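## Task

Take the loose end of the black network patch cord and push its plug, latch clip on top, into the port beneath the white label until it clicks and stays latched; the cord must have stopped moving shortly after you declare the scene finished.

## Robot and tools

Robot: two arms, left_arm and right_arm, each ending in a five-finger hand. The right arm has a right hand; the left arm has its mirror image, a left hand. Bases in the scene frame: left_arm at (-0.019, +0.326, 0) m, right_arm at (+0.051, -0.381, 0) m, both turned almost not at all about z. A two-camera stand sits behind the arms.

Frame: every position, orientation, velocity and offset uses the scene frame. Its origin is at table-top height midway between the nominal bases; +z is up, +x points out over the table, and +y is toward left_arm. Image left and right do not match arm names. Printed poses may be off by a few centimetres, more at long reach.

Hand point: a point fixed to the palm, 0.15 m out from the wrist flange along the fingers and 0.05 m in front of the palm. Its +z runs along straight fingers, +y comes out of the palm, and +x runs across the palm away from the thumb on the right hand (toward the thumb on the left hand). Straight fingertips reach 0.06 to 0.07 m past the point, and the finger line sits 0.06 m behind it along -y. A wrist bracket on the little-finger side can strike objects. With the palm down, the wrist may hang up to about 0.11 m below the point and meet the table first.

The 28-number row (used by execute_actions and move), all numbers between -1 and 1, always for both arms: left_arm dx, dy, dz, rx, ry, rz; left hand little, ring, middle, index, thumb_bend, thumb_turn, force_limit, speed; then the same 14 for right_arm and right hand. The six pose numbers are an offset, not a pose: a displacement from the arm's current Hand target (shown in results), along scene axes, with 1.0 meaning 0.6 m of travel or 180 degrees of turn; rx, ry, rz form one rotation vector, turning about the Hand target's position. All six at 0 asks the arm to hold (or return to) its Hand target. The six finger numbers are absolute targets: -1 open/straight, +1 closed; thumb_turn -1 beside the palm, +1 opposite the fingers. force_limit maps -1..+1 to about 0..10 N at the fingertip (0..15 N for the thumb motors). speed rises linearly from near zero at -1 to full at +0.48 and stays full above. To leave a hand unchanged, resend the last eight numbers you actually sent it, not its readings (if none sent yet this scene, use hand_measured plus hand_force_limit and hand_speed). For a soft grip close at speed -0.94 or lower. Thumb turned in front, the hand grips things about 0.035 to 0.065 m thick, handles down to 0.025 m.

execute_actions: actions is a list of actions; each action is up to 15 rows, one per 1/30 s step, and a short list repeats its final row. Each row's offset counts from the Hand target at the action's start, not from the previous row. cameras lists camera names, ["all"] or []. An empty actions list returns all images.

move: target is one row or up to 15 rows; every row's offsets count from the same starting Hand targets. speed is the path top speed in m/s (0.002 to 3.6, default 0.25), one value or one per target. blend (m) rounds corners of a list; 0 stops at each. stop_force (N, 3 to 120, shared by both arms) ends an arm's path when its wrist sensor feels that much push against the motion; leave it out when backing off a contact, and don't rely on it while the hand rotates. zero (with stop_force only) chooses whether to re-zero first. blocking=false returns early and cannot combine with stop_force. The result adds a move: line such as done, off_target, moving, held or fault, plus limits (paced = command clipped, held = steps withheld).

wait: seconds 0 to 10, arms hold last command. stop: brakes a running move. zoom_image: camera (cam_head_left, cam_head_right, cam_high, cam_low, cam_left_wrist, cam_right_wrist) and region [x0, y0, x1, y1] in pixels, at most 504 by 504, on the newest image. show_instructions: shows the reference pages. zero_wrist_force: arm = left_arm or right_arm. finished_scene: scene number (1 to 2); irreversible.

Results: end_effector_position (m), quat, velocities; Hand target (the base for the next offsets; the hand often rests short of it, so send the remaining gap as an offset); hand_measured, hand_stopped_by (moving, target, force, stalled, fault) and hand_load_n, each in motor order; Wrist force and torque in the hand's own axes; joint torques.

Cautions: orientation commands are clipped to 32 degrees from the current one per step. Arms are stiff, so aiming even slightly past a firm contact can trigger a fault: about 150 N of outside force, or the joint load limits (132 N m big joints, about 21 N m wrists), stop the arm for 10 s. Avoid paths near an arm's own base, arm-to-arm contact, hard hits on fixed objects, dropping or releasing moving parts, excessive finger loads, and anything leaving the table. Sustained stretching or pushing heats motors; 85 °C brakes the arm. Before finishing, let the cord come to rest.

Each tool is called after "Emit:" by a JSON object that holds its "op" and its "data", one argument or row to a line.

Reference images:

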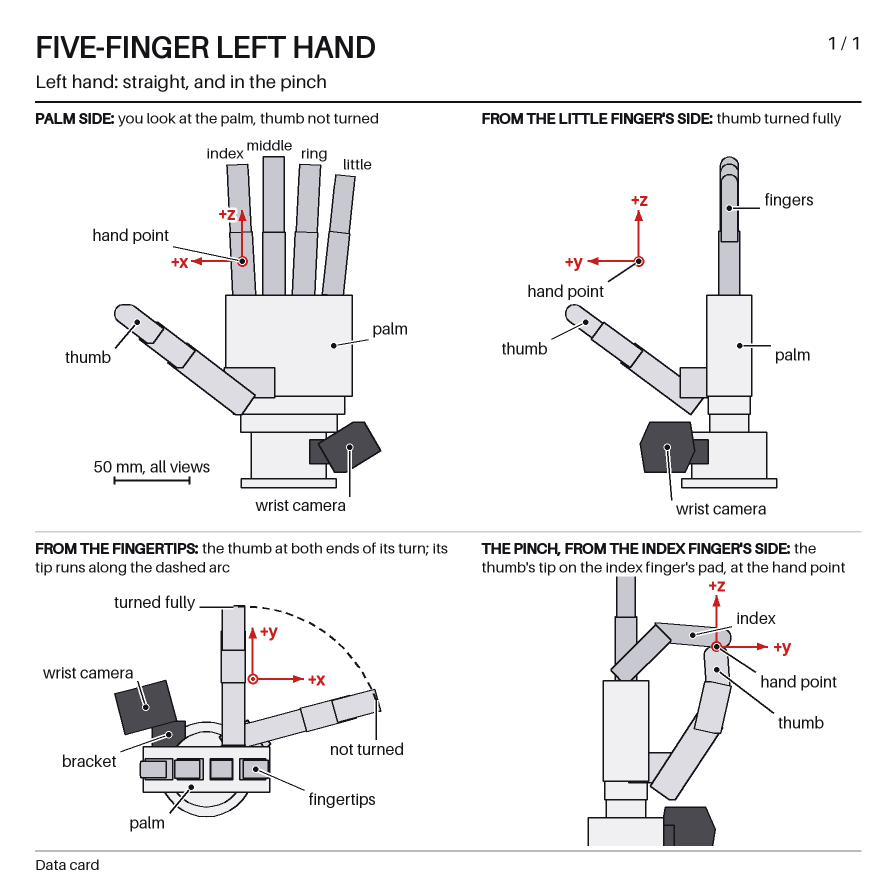

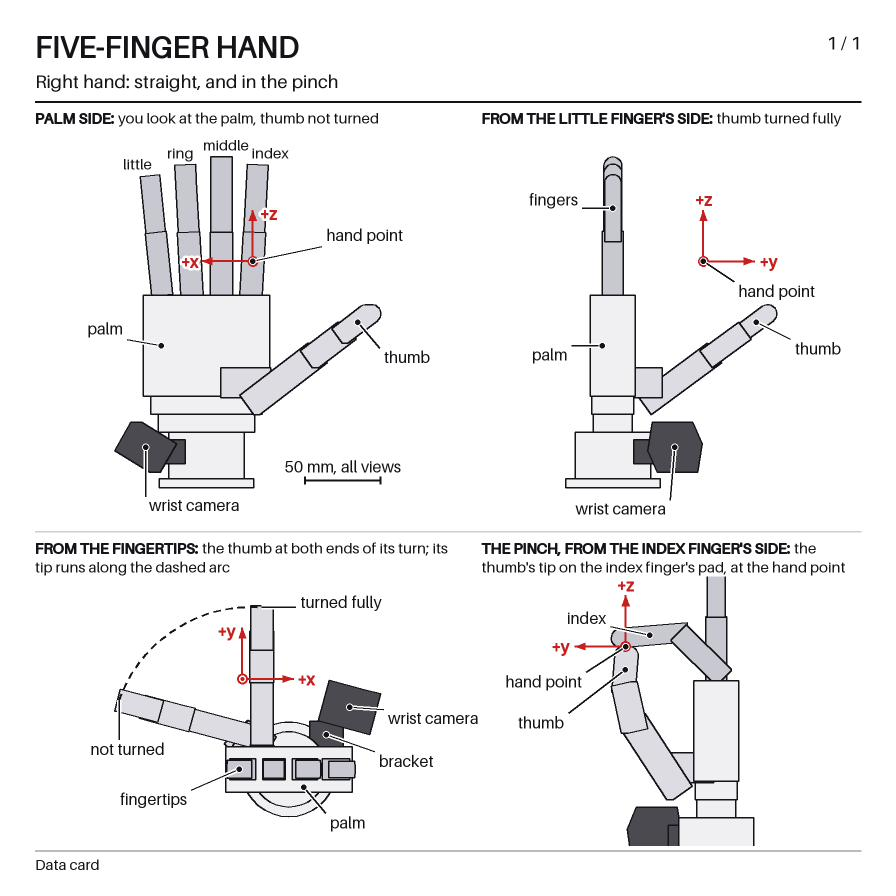

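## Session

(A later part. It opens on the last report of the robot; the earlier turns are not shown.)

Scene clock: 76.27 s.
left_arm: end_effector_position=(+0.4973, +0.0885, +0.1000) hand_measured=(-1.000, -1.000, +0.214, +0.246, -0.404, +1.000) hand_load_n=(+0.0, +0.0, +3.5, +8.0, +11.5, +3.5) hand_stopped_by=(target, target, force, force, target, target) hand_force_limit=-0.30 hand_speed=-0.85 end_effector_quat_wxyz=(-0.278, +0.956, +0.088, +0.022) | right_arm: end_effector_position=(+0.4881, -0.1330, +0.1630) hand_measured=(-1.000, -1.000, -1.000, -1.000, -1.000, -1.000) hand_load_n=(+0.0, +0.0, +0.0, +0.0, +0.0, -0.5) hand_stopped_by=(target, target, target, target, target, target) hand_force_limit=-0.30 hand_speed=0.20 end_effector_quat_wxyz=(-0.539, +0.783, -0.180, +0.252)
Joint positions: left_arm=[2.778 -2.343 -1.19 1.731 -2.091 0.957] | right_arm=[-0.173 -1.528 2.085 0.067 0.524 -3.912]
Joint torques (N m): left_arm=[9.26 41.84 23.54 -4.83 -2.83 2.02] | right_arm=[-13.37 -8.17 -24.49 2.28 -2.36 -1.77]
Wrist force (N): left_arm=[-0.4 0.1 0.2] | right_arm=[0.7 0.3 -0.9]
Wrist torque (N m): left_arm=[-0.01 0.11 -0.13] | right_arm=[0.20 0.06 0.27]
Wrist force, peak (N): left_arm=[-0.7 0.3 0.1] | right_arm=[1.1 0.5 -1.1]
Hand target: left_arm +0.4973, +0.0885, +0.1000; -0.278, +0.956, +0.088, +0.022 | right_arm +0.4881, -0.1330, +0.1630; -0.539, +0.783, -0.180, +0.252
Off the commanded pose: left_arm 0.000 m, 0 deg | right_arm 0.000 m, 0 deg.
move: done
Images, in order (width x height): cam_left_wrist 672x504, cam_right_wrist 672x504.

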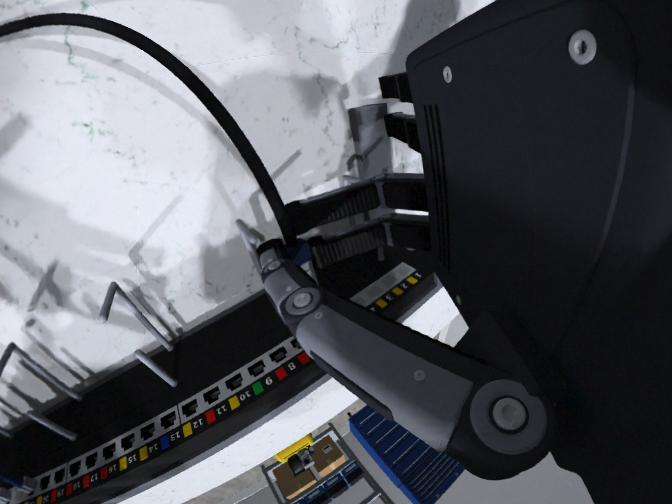

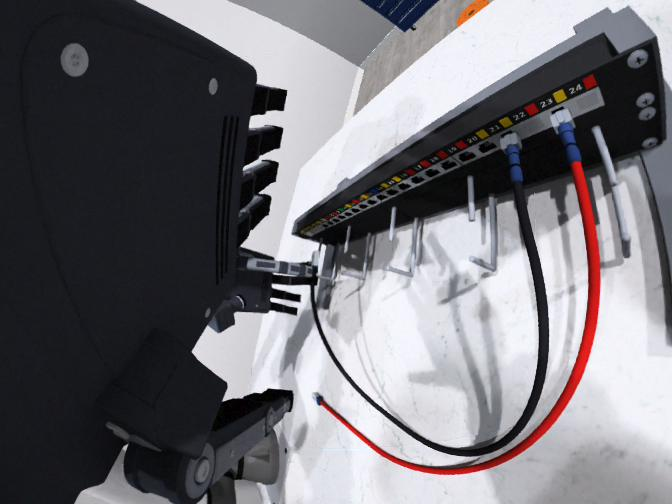

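Emit:
{"op": "move", "data": {
  "target": [
    [-0.0739,-0.0128,0,0,0,0,-1,-1,0.7,0.7,-0.40,1,-0.3,-0.85,0,0,0,0,0,0,-1,-1,-1,-1,-1,-1,-0.3,0.2]
  ],
  "speed": 0.1,
  "cameras": ["cam_left_wrist"]
}}

Emit:
{"op": "zoom_image", "data": {
  "camera": "cam_left_wrist",
  "region": [275, 365, 345, 435]
}}

Emit:
{"op": "zoom_image", "data": {
  "camera": "cam_left_wrist",
  "region": [370, 265, 450, 345]
}}

Emit:
{"op": "zoom_image", "data": {
  "camera": "cam_left_wrist",
  "region": [130, 330, 270, 470]
}}

Scene clock: 77.97 s.
left_arm: end_effector_position=(+0.4530, +0.0809, +0.1000) hand_measured=(-1.000, -1.000, +0.214, +0.246, -0.404, +1.000) hand_load_n=(+0.0, +0.0, +3.5, +8.5, +11.5, +3.5) hand_stopped_by=(target, target, force, force, target, target) hand_force_limit=-0.30 hand_speed=-0.85 end_effector_quat_wxyz=(-0.278, +0.956, +0.088, +0.022) | right_arm: end_effector_position=(+0.4881, -0.1330, +0.1630) hand_measured=(-1.000, -1.000, -1.000, -1.000, -1.000, -1.000) hand_load_n=(+0.0, +0.0, +0.0, +0.0, +0.0, +0.0) hand_stopped_by=(target, target, target, target, target, target) hand_force_limit=-0.30 hand_speed=0.20 end_effector_quat_wxyz=(-0.539, +0.783, -0.180, +0.252)
Joint positions: left_arm=[2.734 -2.271 -1.325 1.771 -2.08 0.908] | right_arm=[-0.173 -1.528 2.085 0.067 0.524 -3.912]
Joint torques (N m): left_arm=[-11.32 58.45 6.61 -1.27 1.79 -1.74] | right_arm=[-11.71 -8.71 -24.63 2.52 -2.35 -1.64]
Wrist force (N): left_arm=[-0.4 0.3 0.0] | right_arm=[0.9 0.2 -1.2]
Wrist torque (N m): left_arm=[0.03 0.11 0.07] | right_arm=[0.22 0.03 0.28]
Wrist force, peak (N): left_arm=[-1.1 0.3 0.0] | right_arm=[1.0 -0.1 -1.3]
Hand target: left_arm +0.4529, +0.0809, +0.1000; -0.278, +0.956, +0.088, +0.022 | right_arm +0.4881, -0.1330, +0.1630; -0.539, +0.783, -0.180, +0.252
Off the commanded pose: left_arm 0.000 m, 0 deg | right_arm 0.000 m, 0 deg.
move: done
Images, in order (width x height): cam_left_wrist 672x504.

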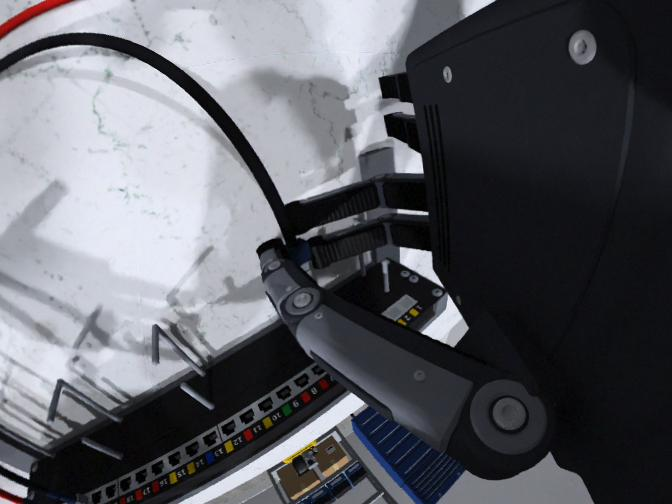

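Scaled by 7.200 from the camera's 672x504 image, which has a finer 960x720 frame.

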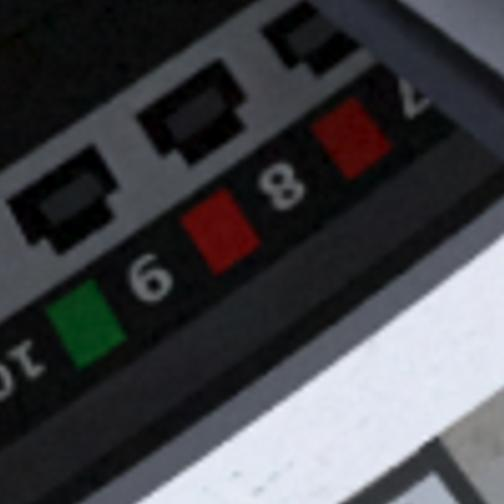

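Scaled by 6.300 from the camera's 672x504 image, which has a finer 960x720 frame.

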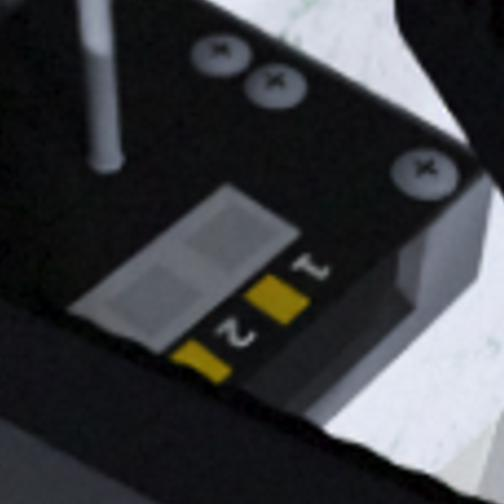

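Scaled by 3.600 from the camera's 672x504 image, which has a finer 960x720 frame.

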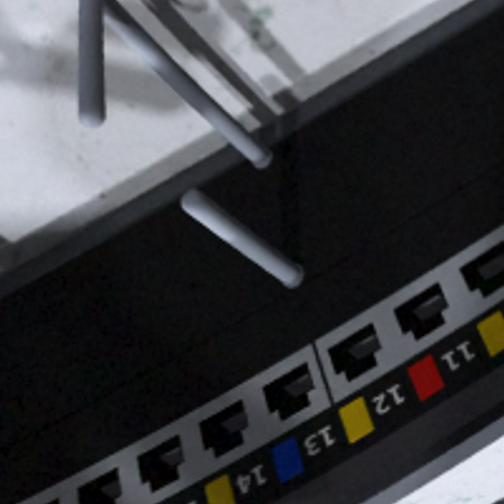

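Emit:
{"op": "zoom_image", "data": {
  "camera": "cam_left_wrist",
  "region": [150, 370, 230, 450]
}}

Emit:
{"op": "move", "data": {
  "target": [
    [0.01135,-0.0657,0,0,0,0,-1,-1,0.7,0.7,-0.40,1,-0.3,-0.85,0,0,0,0,0,0,-1,-1,-1,-1,-1,-1,-0.3,0.2]
  ],
  "speed": 0.1,
  "cameras": ["cam_left_wrist"]
}}

Emit:
{"op": "zoom_image", "data": {
  "camera": "cam_left_wrist",
  "region": [190, 340, 270, 420]
}}

Emit:
{"op": "zoom_image", "data": {
  "camera": "cam_left_wrist",
  "region": [370, 245, 450, 325]
}}

Scaled by 6.300 from the camera's 672x504 image, which has a finer 960x720 frame.

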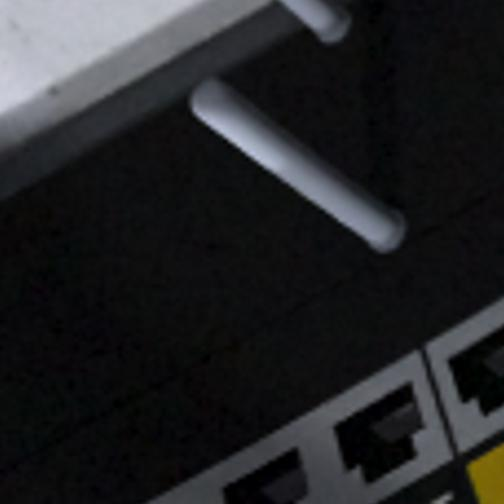

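Scene clock: 79.60 s.
left_arm: end_effector_position=(+0.4597, +0.0415, +0.1000) hand_measured=(-1.000, -1.000, +0.214, +0.246, -0.404, +1.000) hand_load_n=(+0.0, +0.0, +3.5, +8.0, +11.5, +3.5) hand_stopped_by=(target, target, force, force, target, target) hand_force_limit=-0.30 hand_speed=-0.85 end_effector_quat_wxyz=(-0.278, +0.956, +0.088, +0.022) | right_arm: end_effector_position=(+0.4881, -0.1330, +0.1630) hand_measured=(-1.000, -1.000, -1.000, -1.000, -1.000, -1.000) hand_load_n=(+0.0, +0.0, +0.0, +0.0, +0.0, +0.0) hand_stopped_by=(target, target, target, target, target, target) hand_force_limit=-0.30 hand_speed=0.20 end_effector_quat_wxyz=(-0.539, +0.783, -0.180, +0.252)
Joint positions: left_arm=[2.674 -2.342 -1.207 1.691 -2.064 0.842] | right_arm=[-0.173 -1.528 2.085 0.067 0.524 -3.912]
Joint torques (N m): left_arm=[-11.42 40.29 23.59 -4.66 1.49 -2.04] | right_arm=[-12.47 -8.29 -24.17 2.4 -2.16 -1.8]
Wrist force (N): left_arm=[-0.3 0.0 0.0] | right_arm=[0.7 0.2 -1.1]
Wrist torque (N m): left_arm=[0.01 0.09 0.08] | right_arm=[0.20 0.06 0.26]
Wrist force, peak (N): left_arm=[-0.6 0.2 0.2] | right_arm=[0.8 0.6 -1.3]
Hand target: left_arm +0.4597, +0.0414, +0.1000; -0.278, +0.956, +0.088, +0.022 | right_arm +0.4881, -0.1330, +0.1630; -0.539, +0.783, -0.180, +0.252
Off the commanded pose: left_arm 0.000 m, 0 deg | right_arm 0.000 m, 0 deg.
move: done
Images, in order (width x height): cam_left_wrist 672x504.

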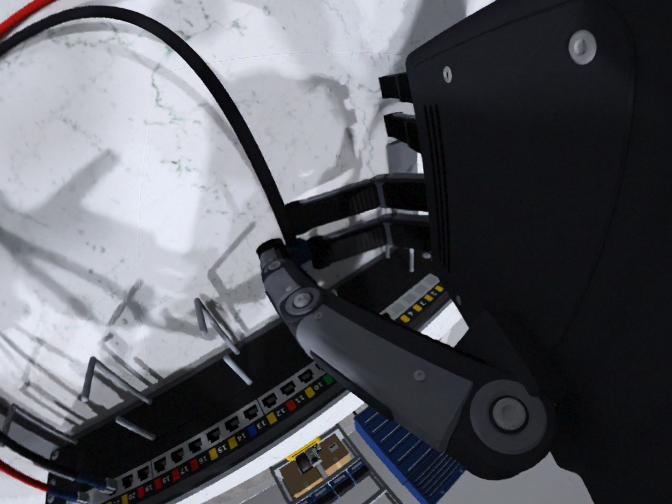

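Scaled by 6.300 from the camera's 672x504 image, which has a finer 960x720 frame.

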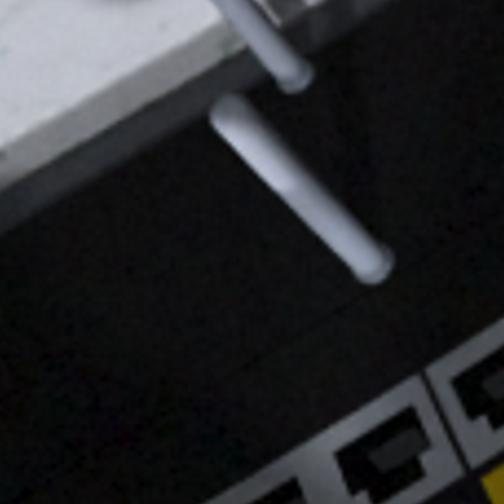

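Scaled by 6.300 from the camera's 672x504 image, which has a finer 960x720 frame.

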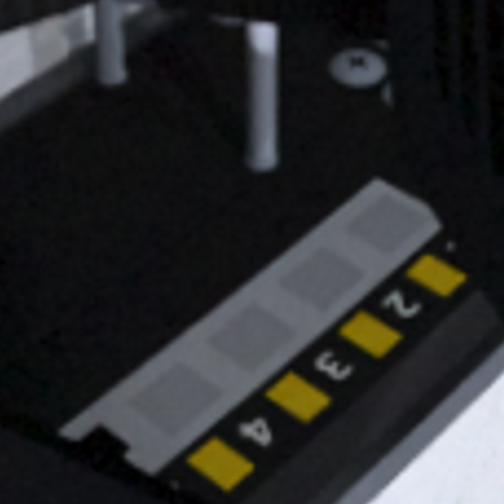

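Emit:
{"op": "move", "data": {
  "target": [
    [0.0625,0.0785,0,0,0,0,-1,-1,0.7,0.7,-0.40,1,-0.3,-0.85,0,0,0,0,0,0,-1,-1,-1,-1,-1,-1,-0.3,0.2]
  ],
  "speed": 0.1,
  "cameras": ["cam_left_wrist","cam_right_wrist"]
}}

Emit:
{"op": "zoom_image", "data": {
  "camera": "cam_right_wrist",
  "region": [300, 240, 330, 270]
}}

Emit:
{"op": "zoom_image", "data": {
  "camera": "cam_right_wrist",
  "region": [300, 220, 370, 290]
}}

Emit:
{"op": "zoom_image", "data": {
  "camera": "cam_left_wrist",
  "region": [290, 240, 330, 280]
}}

Scene clock: 82.30 s.
left_arm: end_effector_position=(+0.4971, +0.0884, +0.1000) hand_measured=(-1.000, -1.000, +0.214, +0.246, -0.404, +1.000) hand_load_n=(+0.0, +0.0, +3.5, +8.0, +11.5, +3.5) hand_stopped_by=(target, target, force, force, target, target) hand_force_limit=-0.30 hand_speed=-0.85 end_effector_quat_wxyz=(-0.278, +0.956, +0.088, +0.022) | right_arm: end_effector_position=(+0.4881, -0.1330, +0.1630) hand_measured=(-1.000, -1.000, -1.000, -1.000, -1.000, -1.000) hand_load_n=(+0.0, +0.0, +0.0, +0.0, +0.0, +0.0) hand_stopped_by=(target, target, target, target, target, target) hand_force_limit=-0.30 hand_speed=0.20 end_effector_quat_wxyz=(-0.539, +0.783, -0.180, +0.252)
Joint positions: left_arm=[2.777 -2.343 -1.19 1.731 -2.091 0.956] | right_arm=[-0.173 -1.528 2.085 0.067 0.524 -3.912]
Joint torques (N m): left_arm=[8.64 42.7 24 -1.1 -2.82 2.01] | right_arm=[-11.63 -8.56 -24.83 2.21 -2.4 -1.47]
Wrist force (N): left_arm=[-0.4 0.3 0.2] | right_arm=[0.8 0.3 -0.7]
Wrist torque (N m): left_arm=[0.02 0.10 -0.12] | right_arm=[0.19 0.02 0.27]
Wrist force, peak (N): left_arm=[-0.8 0.6 -0.4] | right_arm=[1.2 0.4 -1.0]
Hand target: left_arm +0.4972, +0.0885, +0.1000; -0.278, +0.956, +0.088, +0.022 | right_arm +0.4881, -0.1330, +0.1630; -0.539, +0.783, -0.180, +0.252
Off the commanded pose: left_arm 0.000 m, 0 deg | right_arm 0.000 m, 0 deg.
move: done
Images, in order (width x height): cam_left_wrist 672x504, cam_right_wrist 672x504.

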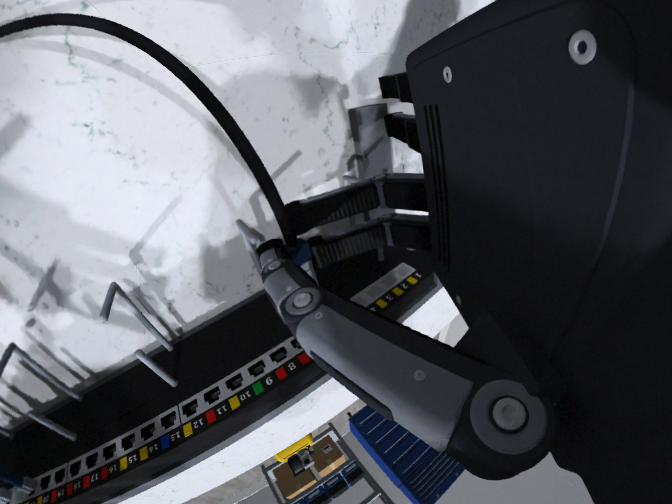

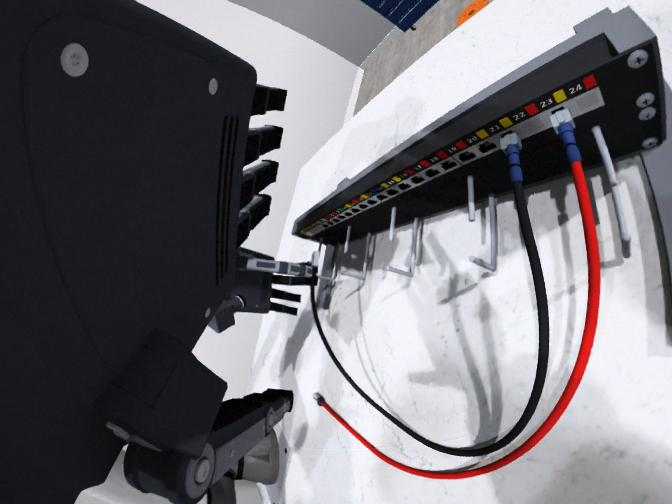

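Scaled by 16.800 from the camera's 672x504 image, which has a finer 960x720 frame.

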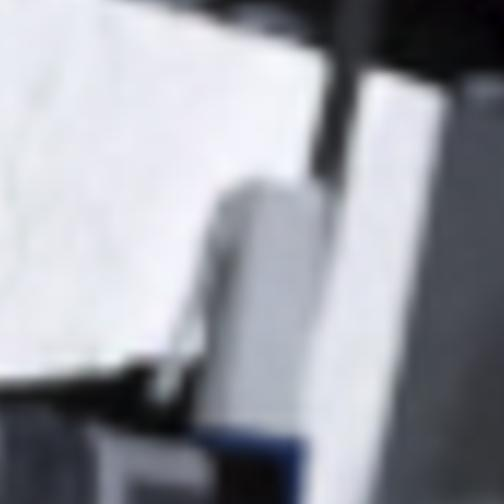

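Scaled by 7.200 from the camera's 672x504 image, which has a finer 960x720 frame.

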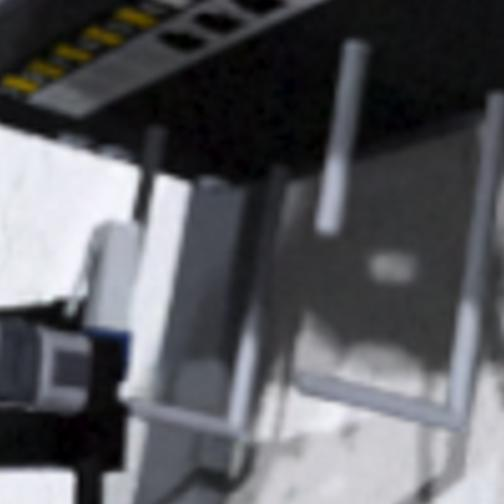

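Scaled by 12.600 from the camera's 672x504 image, which has a finer 960x720 frame.

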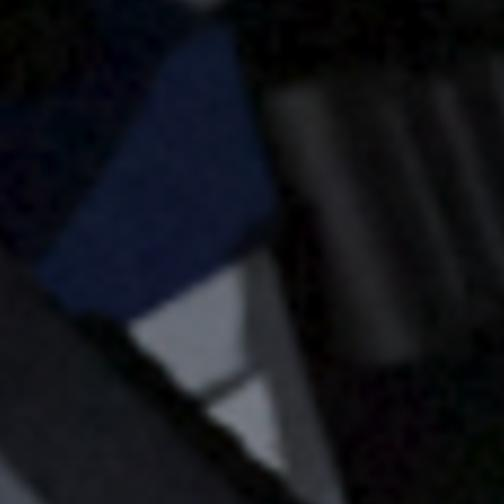

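Emit:
{"op": "move", "data": {
  "target": [
    [-0.01,0,0,0.0238,0.0493,0.0417,-1,-1,0.7,0.7,-0.40,1,-0.3,-0.85,0,0,0,0,0,0,-1,-1,-1,-1,-1,-1,-0.3,0.2]
  ],
  "speed": 0.1,
  "cameras": ["cam_left_wrist","cam_right_wrist"]
}}

Emit:
{"op": "zoom_image", "data": {
  "camera": "cam_right_wrist",
  "region": [300, 240, 330, 270]
}}

Emit:
{"op": "zoom_image", "data": {
  "camera": "cam_left_wrist",
  "region": [290, 240, 330, 280]
}}

Emit:
{"op": "zoom_image", "data": {
  "camera": "cam_left_wrist",
  "region": [260, 220, 400, 360]
}}

Scene clock: 85.33 s.
left_arm: end_effector_position=(+0.4912, +0.0885, +0.1000) hand_measured=(-1.000, -1.000, +0.214, +0.246, -0.404, +1.000) hand_load_n=(+0.0, -0.5, +3.5, +8.0, +11.5, +3.5) hand_stopped_by=(target, target, force, force, target, target) hand_force_limit=-0.30 hand_speed=-0.85 end_effector_quat_wxyz=(-0.320, +0.936, +0.128, -0.066) | right_arm: end_effector_position=(+0.4881, -0.1330, +0.1630) hand_measured=(-1.000, -1.000, -1.000, -1.000, -1.000, -1.000) hand_load_n=(+0.0, +0.0, +0.0, +0.0, +0.0, -0.5) hand_stopped_by=(target, target, target, target, target, target) hand_force_limit=-0.30 hand_speed=0.20 end_effector_quat_wxyz=(-0.539, +0.783, -0.180, +0.252)
Joint positions: left_arm=[2.773 -2.468 -1.033 1.456 -2.057 0.807] | right_arm=[-0.173 -1.528 2.085 0.067 0.524 -3.912]
Joint torques (N m): left_arm=[4.66 47.28 23.15 -5.03 1.72 -1.95] | right_arm=[-12.19 -8.56 -24.61 2.43 -2.13 -1.72]
Wrist force (N): left_arm=[-0.6 0.2 0.4] | right_arm=[0.6 0.4 -1.2]
Wrist torque (N m): left_arm=[0.02 0.13 0.11] | right_arm=[0.23 0.07 0.27]
Wrist force, peak (N): left_arm=[-0.8 0.4 0.4] | right_arm=[1.1 -0.1 -1.2]
Hand target: left_arm +0.4912, +0.0885, +0.1000; -0.320, +0.936, +0.128, -0.067 | right_arm +0.4881, -0.1330, +0.1630; -0.539, +0.783, -0.180, +0.252
Off the commanded pose: left_arm 0.000 m, 0 deg | right_arm 0.000 m, 0 deg.
move: done
Images, in order (width x height): cam_left_wrist 672x504, cam_right_wrist 672x504.

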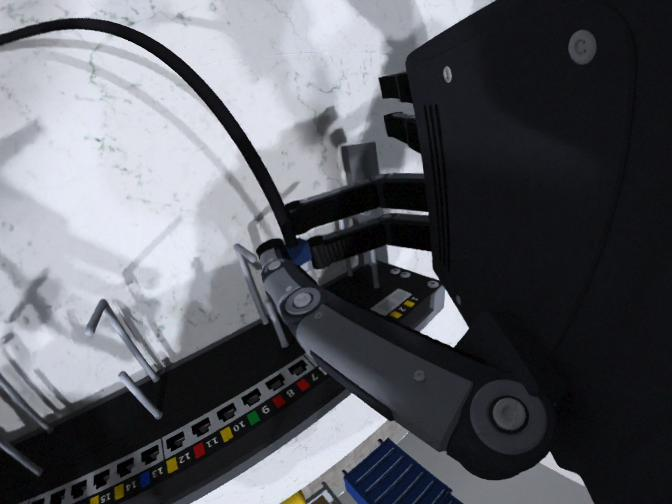

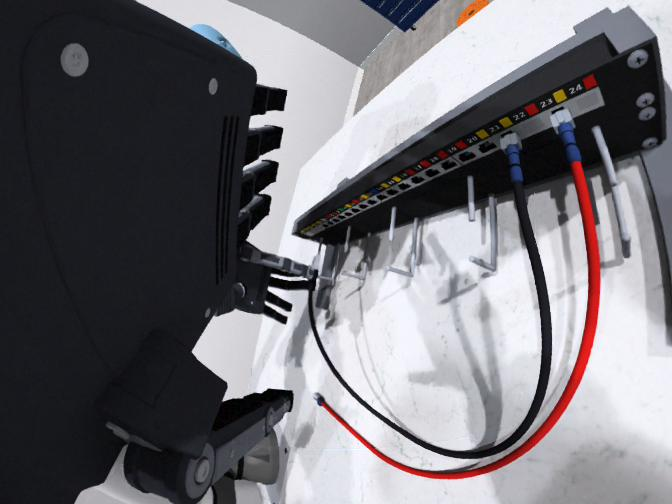

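Scaled by 16.800 from the camera's 672x504 image, which has a finer 960x720 frame.

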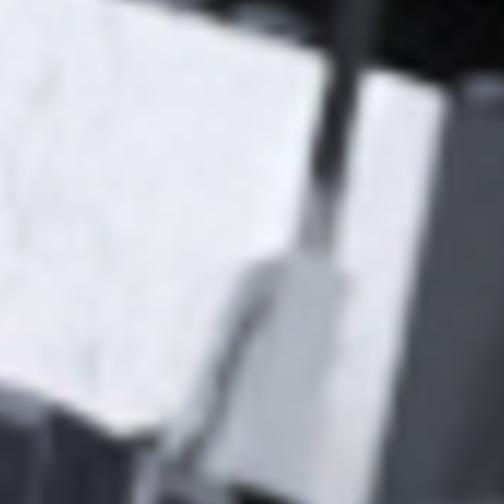

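Scaled by 12.600 from the camera's 672x504 image, which has a finer 960x720 frame.

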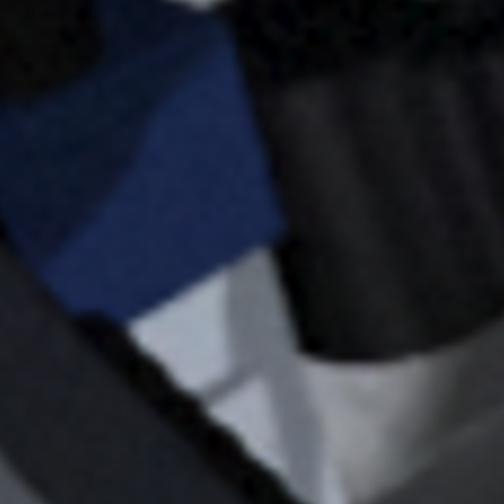

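Scaled by 3.600 from the camera's 672x504 image, which has a finer 960x720 frame.

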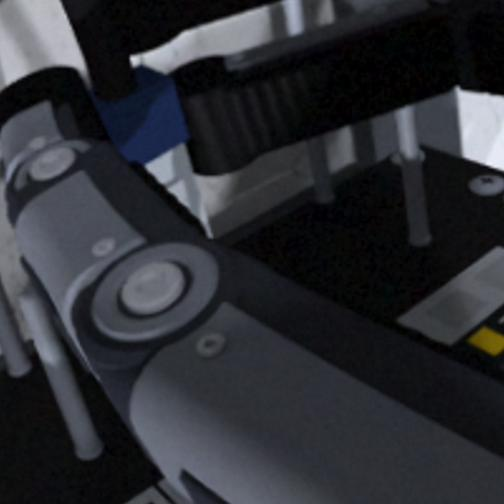

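Emit:
{"op": "zoom_image", "data": {
  "camera": "cam_left_wrist",
  "region": [230, 330, 330, 430]
}}

Emit:
{"op": "zoom_image", "data": {
  "camera": "cam_left_wrist",
  "region": [360, 240, 450, 330]
}}

Scaled by 5.040 from the camera's 672x504 image, which has a finer 960x720 frame.

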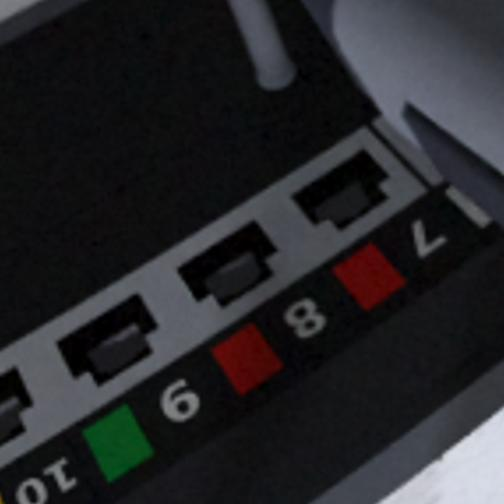

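Scaled by 5.600 from the camera's 672x504 image, which has a finer 960x720 frame.

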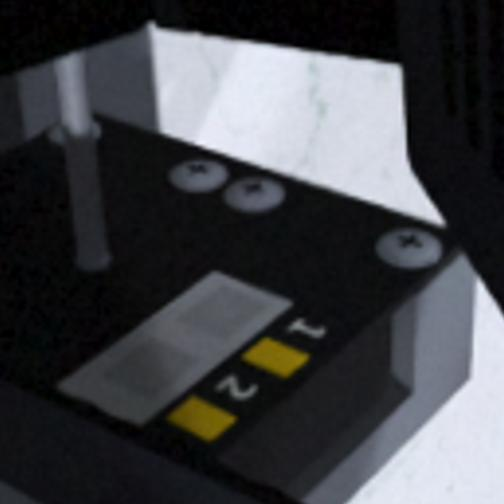

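Emit:
{"op": "zoom_image", "data": {
  "camera": "cam_right_wrist",
  "region": [308, 252, 326, 270]
}}

Scaled by 28.000 from the camera's 672x504 image, which has a finer 960x720 frame.

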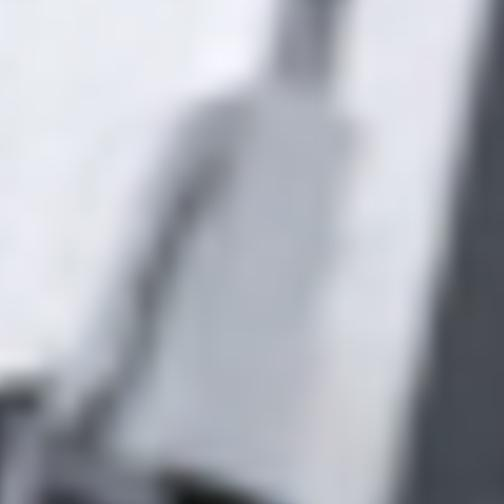

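Emit:
{"op": "execute_actions", "data": {
  "actions": [],
  "cameras": ["cam_left_wrist","cam_right_wrist"]
}}

Emit:
{"op": "zoom_image", "data": {
  "camera": "cam_right_wrist",
  "region": [296, 240, 346, 290]
}}

Emit:
{"op": "zoom_image", "data": {
  "camera": "cam_left_wrist",
  "region": [296, 250, 366, 320]
}}

Scene clock: 87.37 s.
left_arm: end_effector_position=(+0.4912, +0.0885, +0.1000) hand_measured=(-1.000, -1.000, +0.214, +0.246, -0.404, +1.000) hand_load_n=(-0.5, +0.0, +3.5, +8.0, +12.0, +3.5) hand_stopped_by=(target, target, force, force, target, target) hand_force_limit=-0.30 hand_speed=-0.85 end_effector_quat_wxyz=(-0.320, +0.936, +0.128, -0.067) | right_arm: end_effector_position=(+0.4881, -0.1330, +0.1630) hand_measured=(-1.000, -1.000, -1.000, -1.000, -1.000, -1.000) hand_load_n=(+0.0, +0.0, +0.0, +0.0, +0.0, +0.0) hand_stopped_by=(target, target, target, target, target, target) hand_force_limit=-0.30 hand_speed=0.20 end_effector_quat_wxyz=(-0.539, +0.783, -0.180, +0.252)
Joint positions: left_arm=[2.773 -2.468 -1.033 1.455 -2.057 0.807] | right_arm=[-0.173 -1.528 2.085 0.067 0.524 -3.912]
Joint velocities: within noise
Joint torques (N m): left_arm=[6.9 45.64 23.82 -5.02 1.78 -1.92] | right_arm=[-12.61 -10.23 -24.38 2.15 -2.16 -1.49]
Motor temperatures (°C): left_arm=[30 33 36 38 40 36] | right_arm=[32 31 32 36 37 39]
Wrist force (N): left_arm=[-0.6 0.4 0.3] | right_arm=[0.9 0.1 -0.9]
Wrist torque (N m): left_arm=[0.05 0.13 0.10] | right_arm=[0.18 0.01 0.28]
Wrist force, peak (N): left_arm=[-0.6 0.5 0.4] | right_arm=[1.0 0.4 -1.3]
Hand target: left_arm +0.4912, +0.0885, +0.1000; -0.320, +0.936, +0.128, -0.067 | right_arm +0.4881, -0.1330, +0.1630; -0.539, +0.783, -0.180, +0.252
Off the commanded pose: left_arm 0.000 m, 0 deg | right_arm 0.000 m, 0 deg.
Images, in order (width x height): cam_left_wrist 672x504, cam_right_wrist 672x504.

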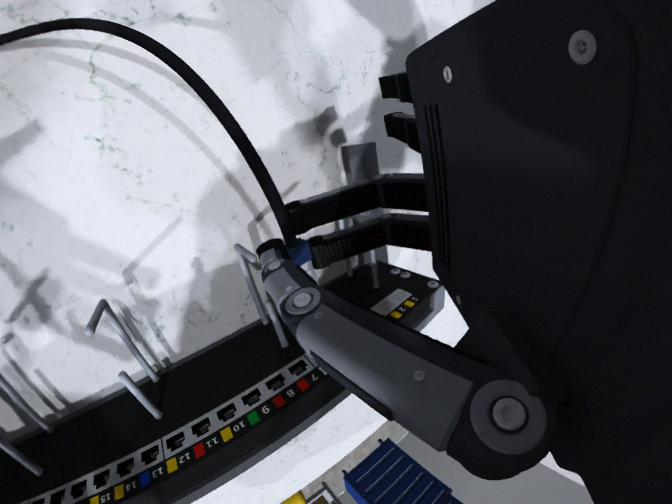

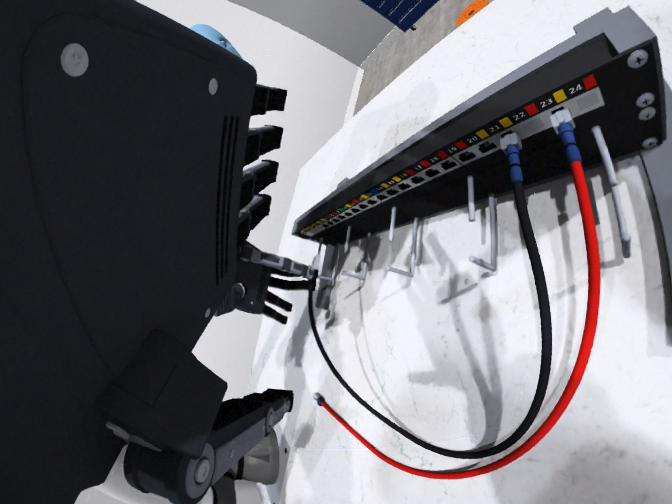

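Scaled by 10.080 from the camera's 672x504 image, which has a finer 960x720 frame.

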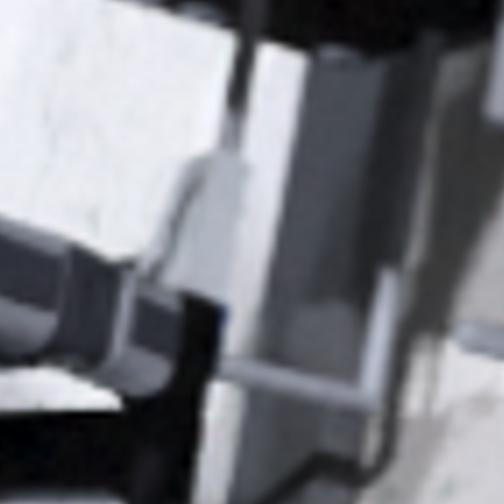

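Scaled by 7.200 from the camera's 672x504 image, which has a finer 960x720 frame.

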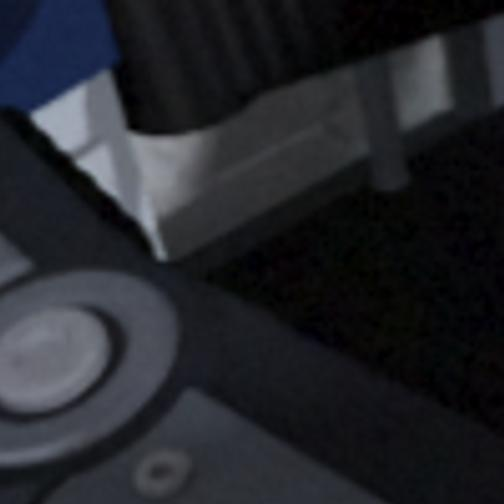

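Emit:
{"op": "move", "data": {
  "target": [0.0202, 0.0002, -0.0175, 0, 0, 0, -1, -1, 0.7, 0.7, -0.40, 1, -0.3, -0.85, 0, 0, 0, 0, 0, 0, -1, -1, -1, -1, -1, -1, -0.3, 0.2],
  "speed": 0.04,
  "stop_force": 4,
  "cameras": ["cam_left_wrist","cam_right_wrist"]
}}

Emit:
{"op": "zoom_image", "data": {
  "camera": "cam_right_wrist",
  "region": [296, 230, 346, 280]
}}

Emit:
{"op": "zoom_image", "data": {
  "camera": "cam_left_wrist",
  "region": [276, 240, 356, 320]
}}

Scene clock: 89.40 s.
left_arm: end_effector_position=(+0.5034, +0.0887, +0.0895) hand_measured=(-1.000, -1.000, +0.214, +0.246, -0.404, +1.000) hand_load_n=(+0.0, +0.0, +3.5, +8.0, +11.5, +3.5) hand_stopped_by=(target, target, force, force, target, target) hand_force_limit=-0.30 hand_speed=-0.85 end_effector_quat_wxyz=(-0.320, +0.936, +0.128, -0.067) | right_arm: end_effector_position=(+0.4881, -0.1330, +0.1630) hand_measured=(-1.000, -1.000, -1.000, -1.000, -1.000, -1.000) hand_load_n=(+0.0, +0.0, +0.0, +0.0, +0.0, -0.5) hand_stopped_by=(target, target, target, target, target, target) hand_force_limit=-0.30 hand_speed=0.20 end_effector_quat_wxyz=(-0.539, +0.783, -0.180, +0.252)
Joint positions: left_arm=[2.781 -2.505 -0.99 1.452 -2.06 0.814] | right_arm=[-0.173 -1.528 2.085 0.067 0.524 -3.912]
Joint torques (N m): left_arm=[8.96 48.21 23.78 -4.71 -2.78 1.66] | right_arm=[-12.11 -8.96 -23.9 2.24 -2 -1.22]
Wrist force (N): left_arm=[-0.5 0.3 0.3] | right_arm=[0.6 -0.1 -0.7]
Wrist torque (N m): left_arm=[0.05 0.13 0.10] | right_arm=[0.15 0.06 0.25]
Wrist force, peak (N): left_arm=[-0.7 0.6 0.5] | right_arm=[1.2 0.3 -1.1]
Hand target: left_arm +0.5034, +0.0887, +0.0895; -0.320, +0.936, +0.128, -0.067 | right_arm +0.4881, -0.1330, +0.1630; -0.539, +0.783, -0.180, +0.252
Off the commanded pose: left_arm 0.000 m, 0 deg | right_arm 0.000 m, 0 deg.
move: done
Images, in order (width x height): cam_left_wrist 672x504, cam_right_wrist 672x504.

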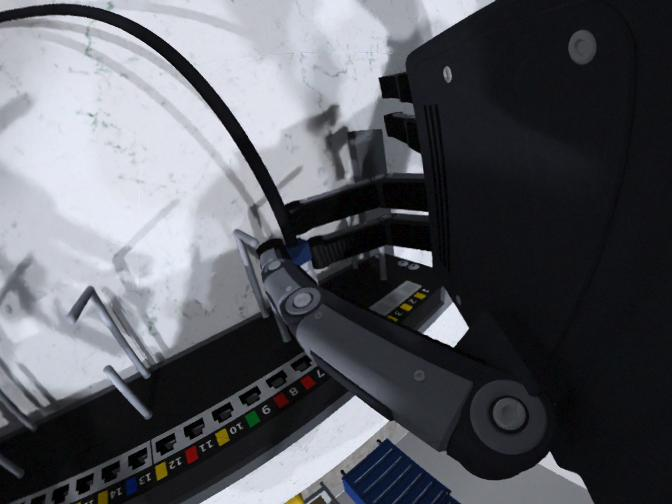

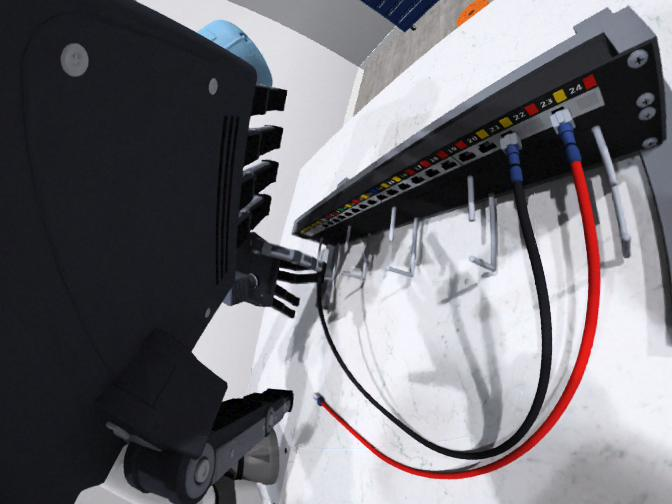

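Scaled by 10.080 from the camera's 672x504 image, which has a finer 960x720 frame.

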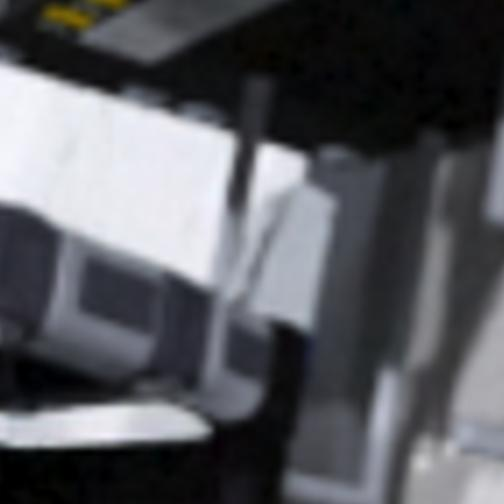

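Scaled by 6.300 from the camera's 672x504 image, which has a finer 960x720 frame.

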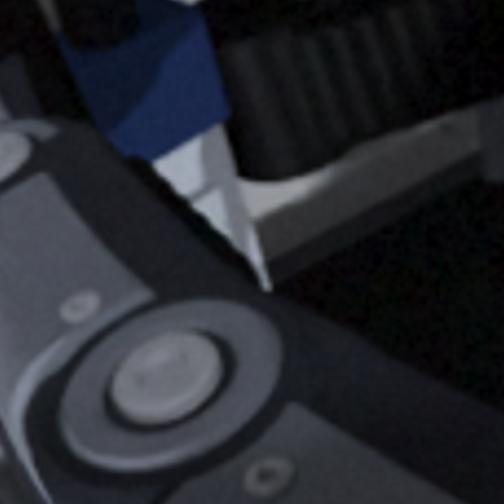

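Emit:
{"op": "move", "data": {
  "target": [0.0230, 0.0040, 0, 0, 0, 0, -1, -1, 0.7, 0.7, -0.40, 1, -0.3, -0.85, 0, 0, 0, 0, 0, 0, -1, -1, -1, -1, -1, -1, -0.3, 0.2],
  "speed": 0.02,
  "stop_force": 3,
  "cameras": ["cam_left_wrist","cam_right_wrist"]
}}

Emit:
{"op": "zoom_image", "data": {
  "camera": "cam_right_wrist",
  "region": [296, 220, 346, 270]
}}

Emit:
{"op": "zoom_image", "data": {
  "camera": "cam_left_wrist",
  "region": [256, 240, 376, 360]
}}

Scene clock: 91.27 s.
left_arm: end_effector_position=(+0.5172, +0.0911, +0.0895) hand_measured=(-1.000, -1.000, +0.214, +0.246, -0.404, +1.000) hand_load_n=(+0.0, +0.0, +3.5, +8.0, +11.5, +3.5) hand_stopped_by=(target, target, force, force, target, target) hand_force_limit=-0.30 hand_speed=-0.85 end_effector_quat_wxyz=(-0.320, +0.936, +0.128, -0.067) | right_arm: end_effector_position=(+0.4881, -0.1330, +0.1630) hand_measured=(-1.000, -1.000, -1.000, -1.000, -1.000, -1.000) hand_load_n=(+0.0, +0.0, +0.0, +0.0, +0.0, +0.0) hand_stopped_by=(target, target, target, target, target, target) hand_force_limit=-0.30 hand_speed=0.20 end_effector_quat_wxyz=(-0.539, +0.783, -0.180, +0.252)
Joint positions: left_arm=[2.792 -2.534 -0.933 1.43 -2.065 0.825] | right_arm=[-0.173 -1.528 2.085 0.067 0.524 -3.912]
Joint torques (N m): left_arm=[9.15 47.92 24.22 -4.94 -2.73 2.13] | right_arm=[-12.28 -8.94 -24.1 2.25 -2.05 -1.64]
Wrist force (N): left_arm=[-0.5 0.5 0.4] | right_arm=[0.5 0.2 -0.9]
Wrist torque (N m): left_arm=[0.05 0.12 -0.09] | right_arm=[0.18 0.09 0.26]
Wrist force, peak (N): left_arm=[-0.8 0.2 0.4] | right_arm=[0.8 0.4 -1.2]
Hand target: left_arm +0.5172, +0.0911, +0.0895; -0.320, +0.936, +0.128, -0.067 | right_arm +0.4881, -0.1330, +0.1630; -0.539, +0.783, -0.180, +0.252
Off the commanded pose: left_arm 0.000 m, 0 deg | right_arm 0.000 m, 0 deg.
move: done
Images, in order (width x height): cam_left_wrist 672x504, cam_right_wrist 672x504.

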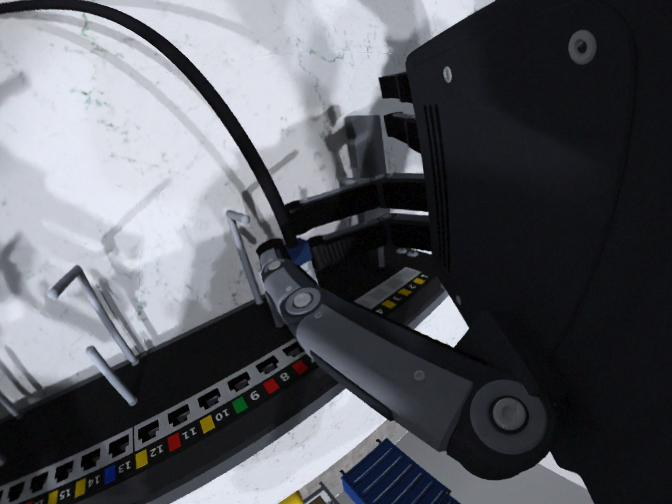

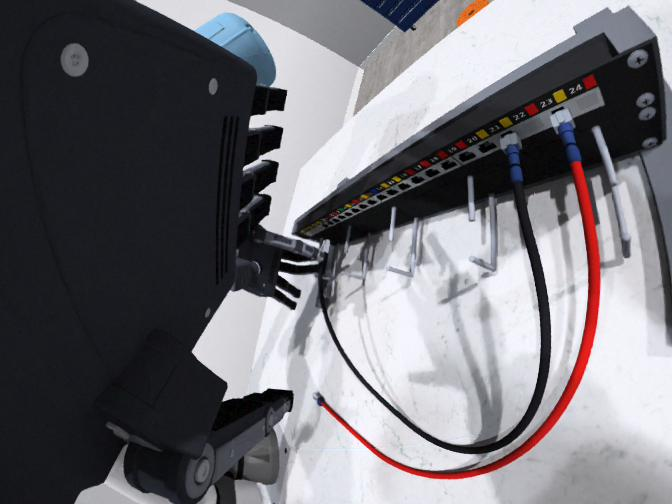

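Scaled by 10.080 from the camera's 672x504 image, which has a finer 960x720 frame.

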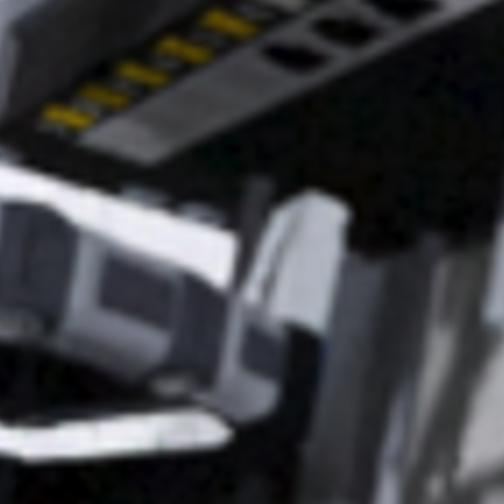

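Scaled by 4.200 from the camera's 672x504 image, which has a finer 960x720 frame.

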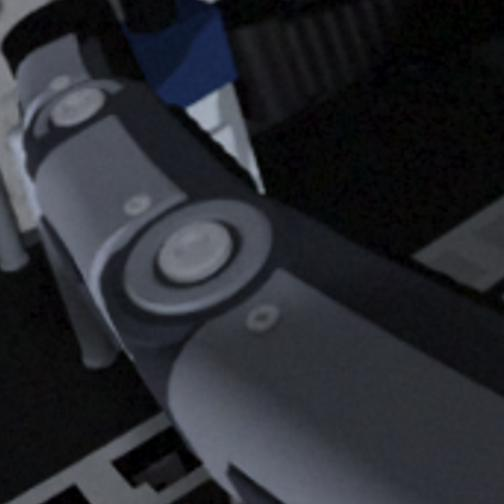

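Emit:
{"op": "zoom_image", "data": {
  "camera": "cam_right_wrist",
  "region": [296, 190, 366, 260]
}}

Emit:
{"op": "zoom_image", "data": {
  "camera": "cam_left_wrist",
  "region": [340, 240, 450, 350]
}}

Scaled by 7.200 from the camera's 672x504 image, which has a finer 960x720 frame.

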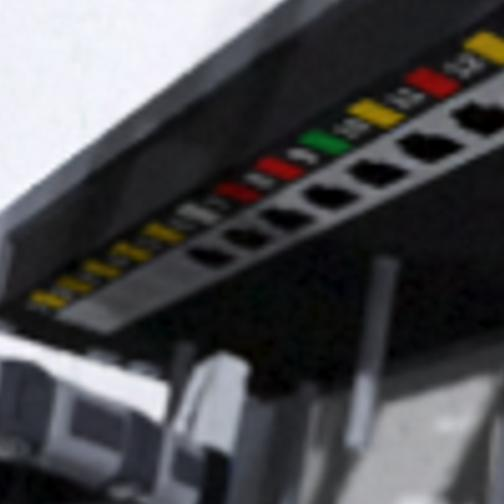

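Scaled by 4.582 from the camera's 672x504 image, which has a finer 960x720 frame.

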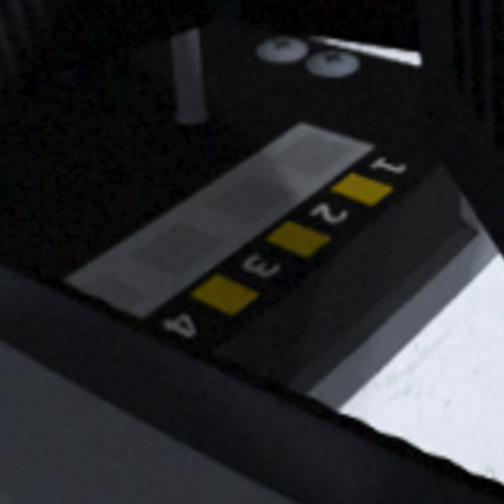

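Emit:
{"op": "zoom_image", "data": {
  "camera": "cam_left_wrist",
  "region": [40, 260, 320, 504]
}}

Emit:
{"op": "zoom_image", "data": {
  "camera": "cam_right_wrist",
  "region": [300, 100, 560, 300]
}}

Scaled by 1.800 from the camera's 672x504 image, which has a finer 960x720 frame.

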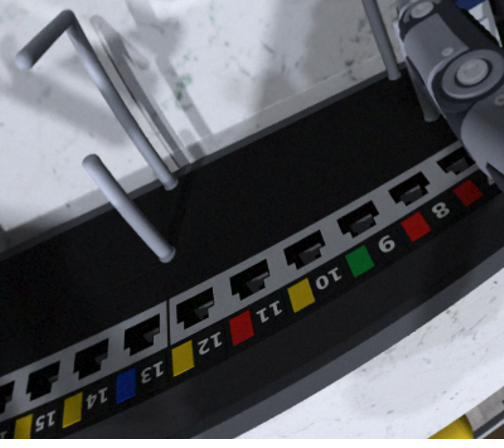

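Scaled by 1.938 from the camera's 672x504 image, which has a finer 960x720 frame.

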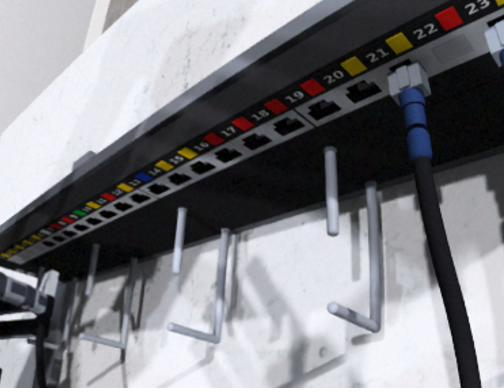

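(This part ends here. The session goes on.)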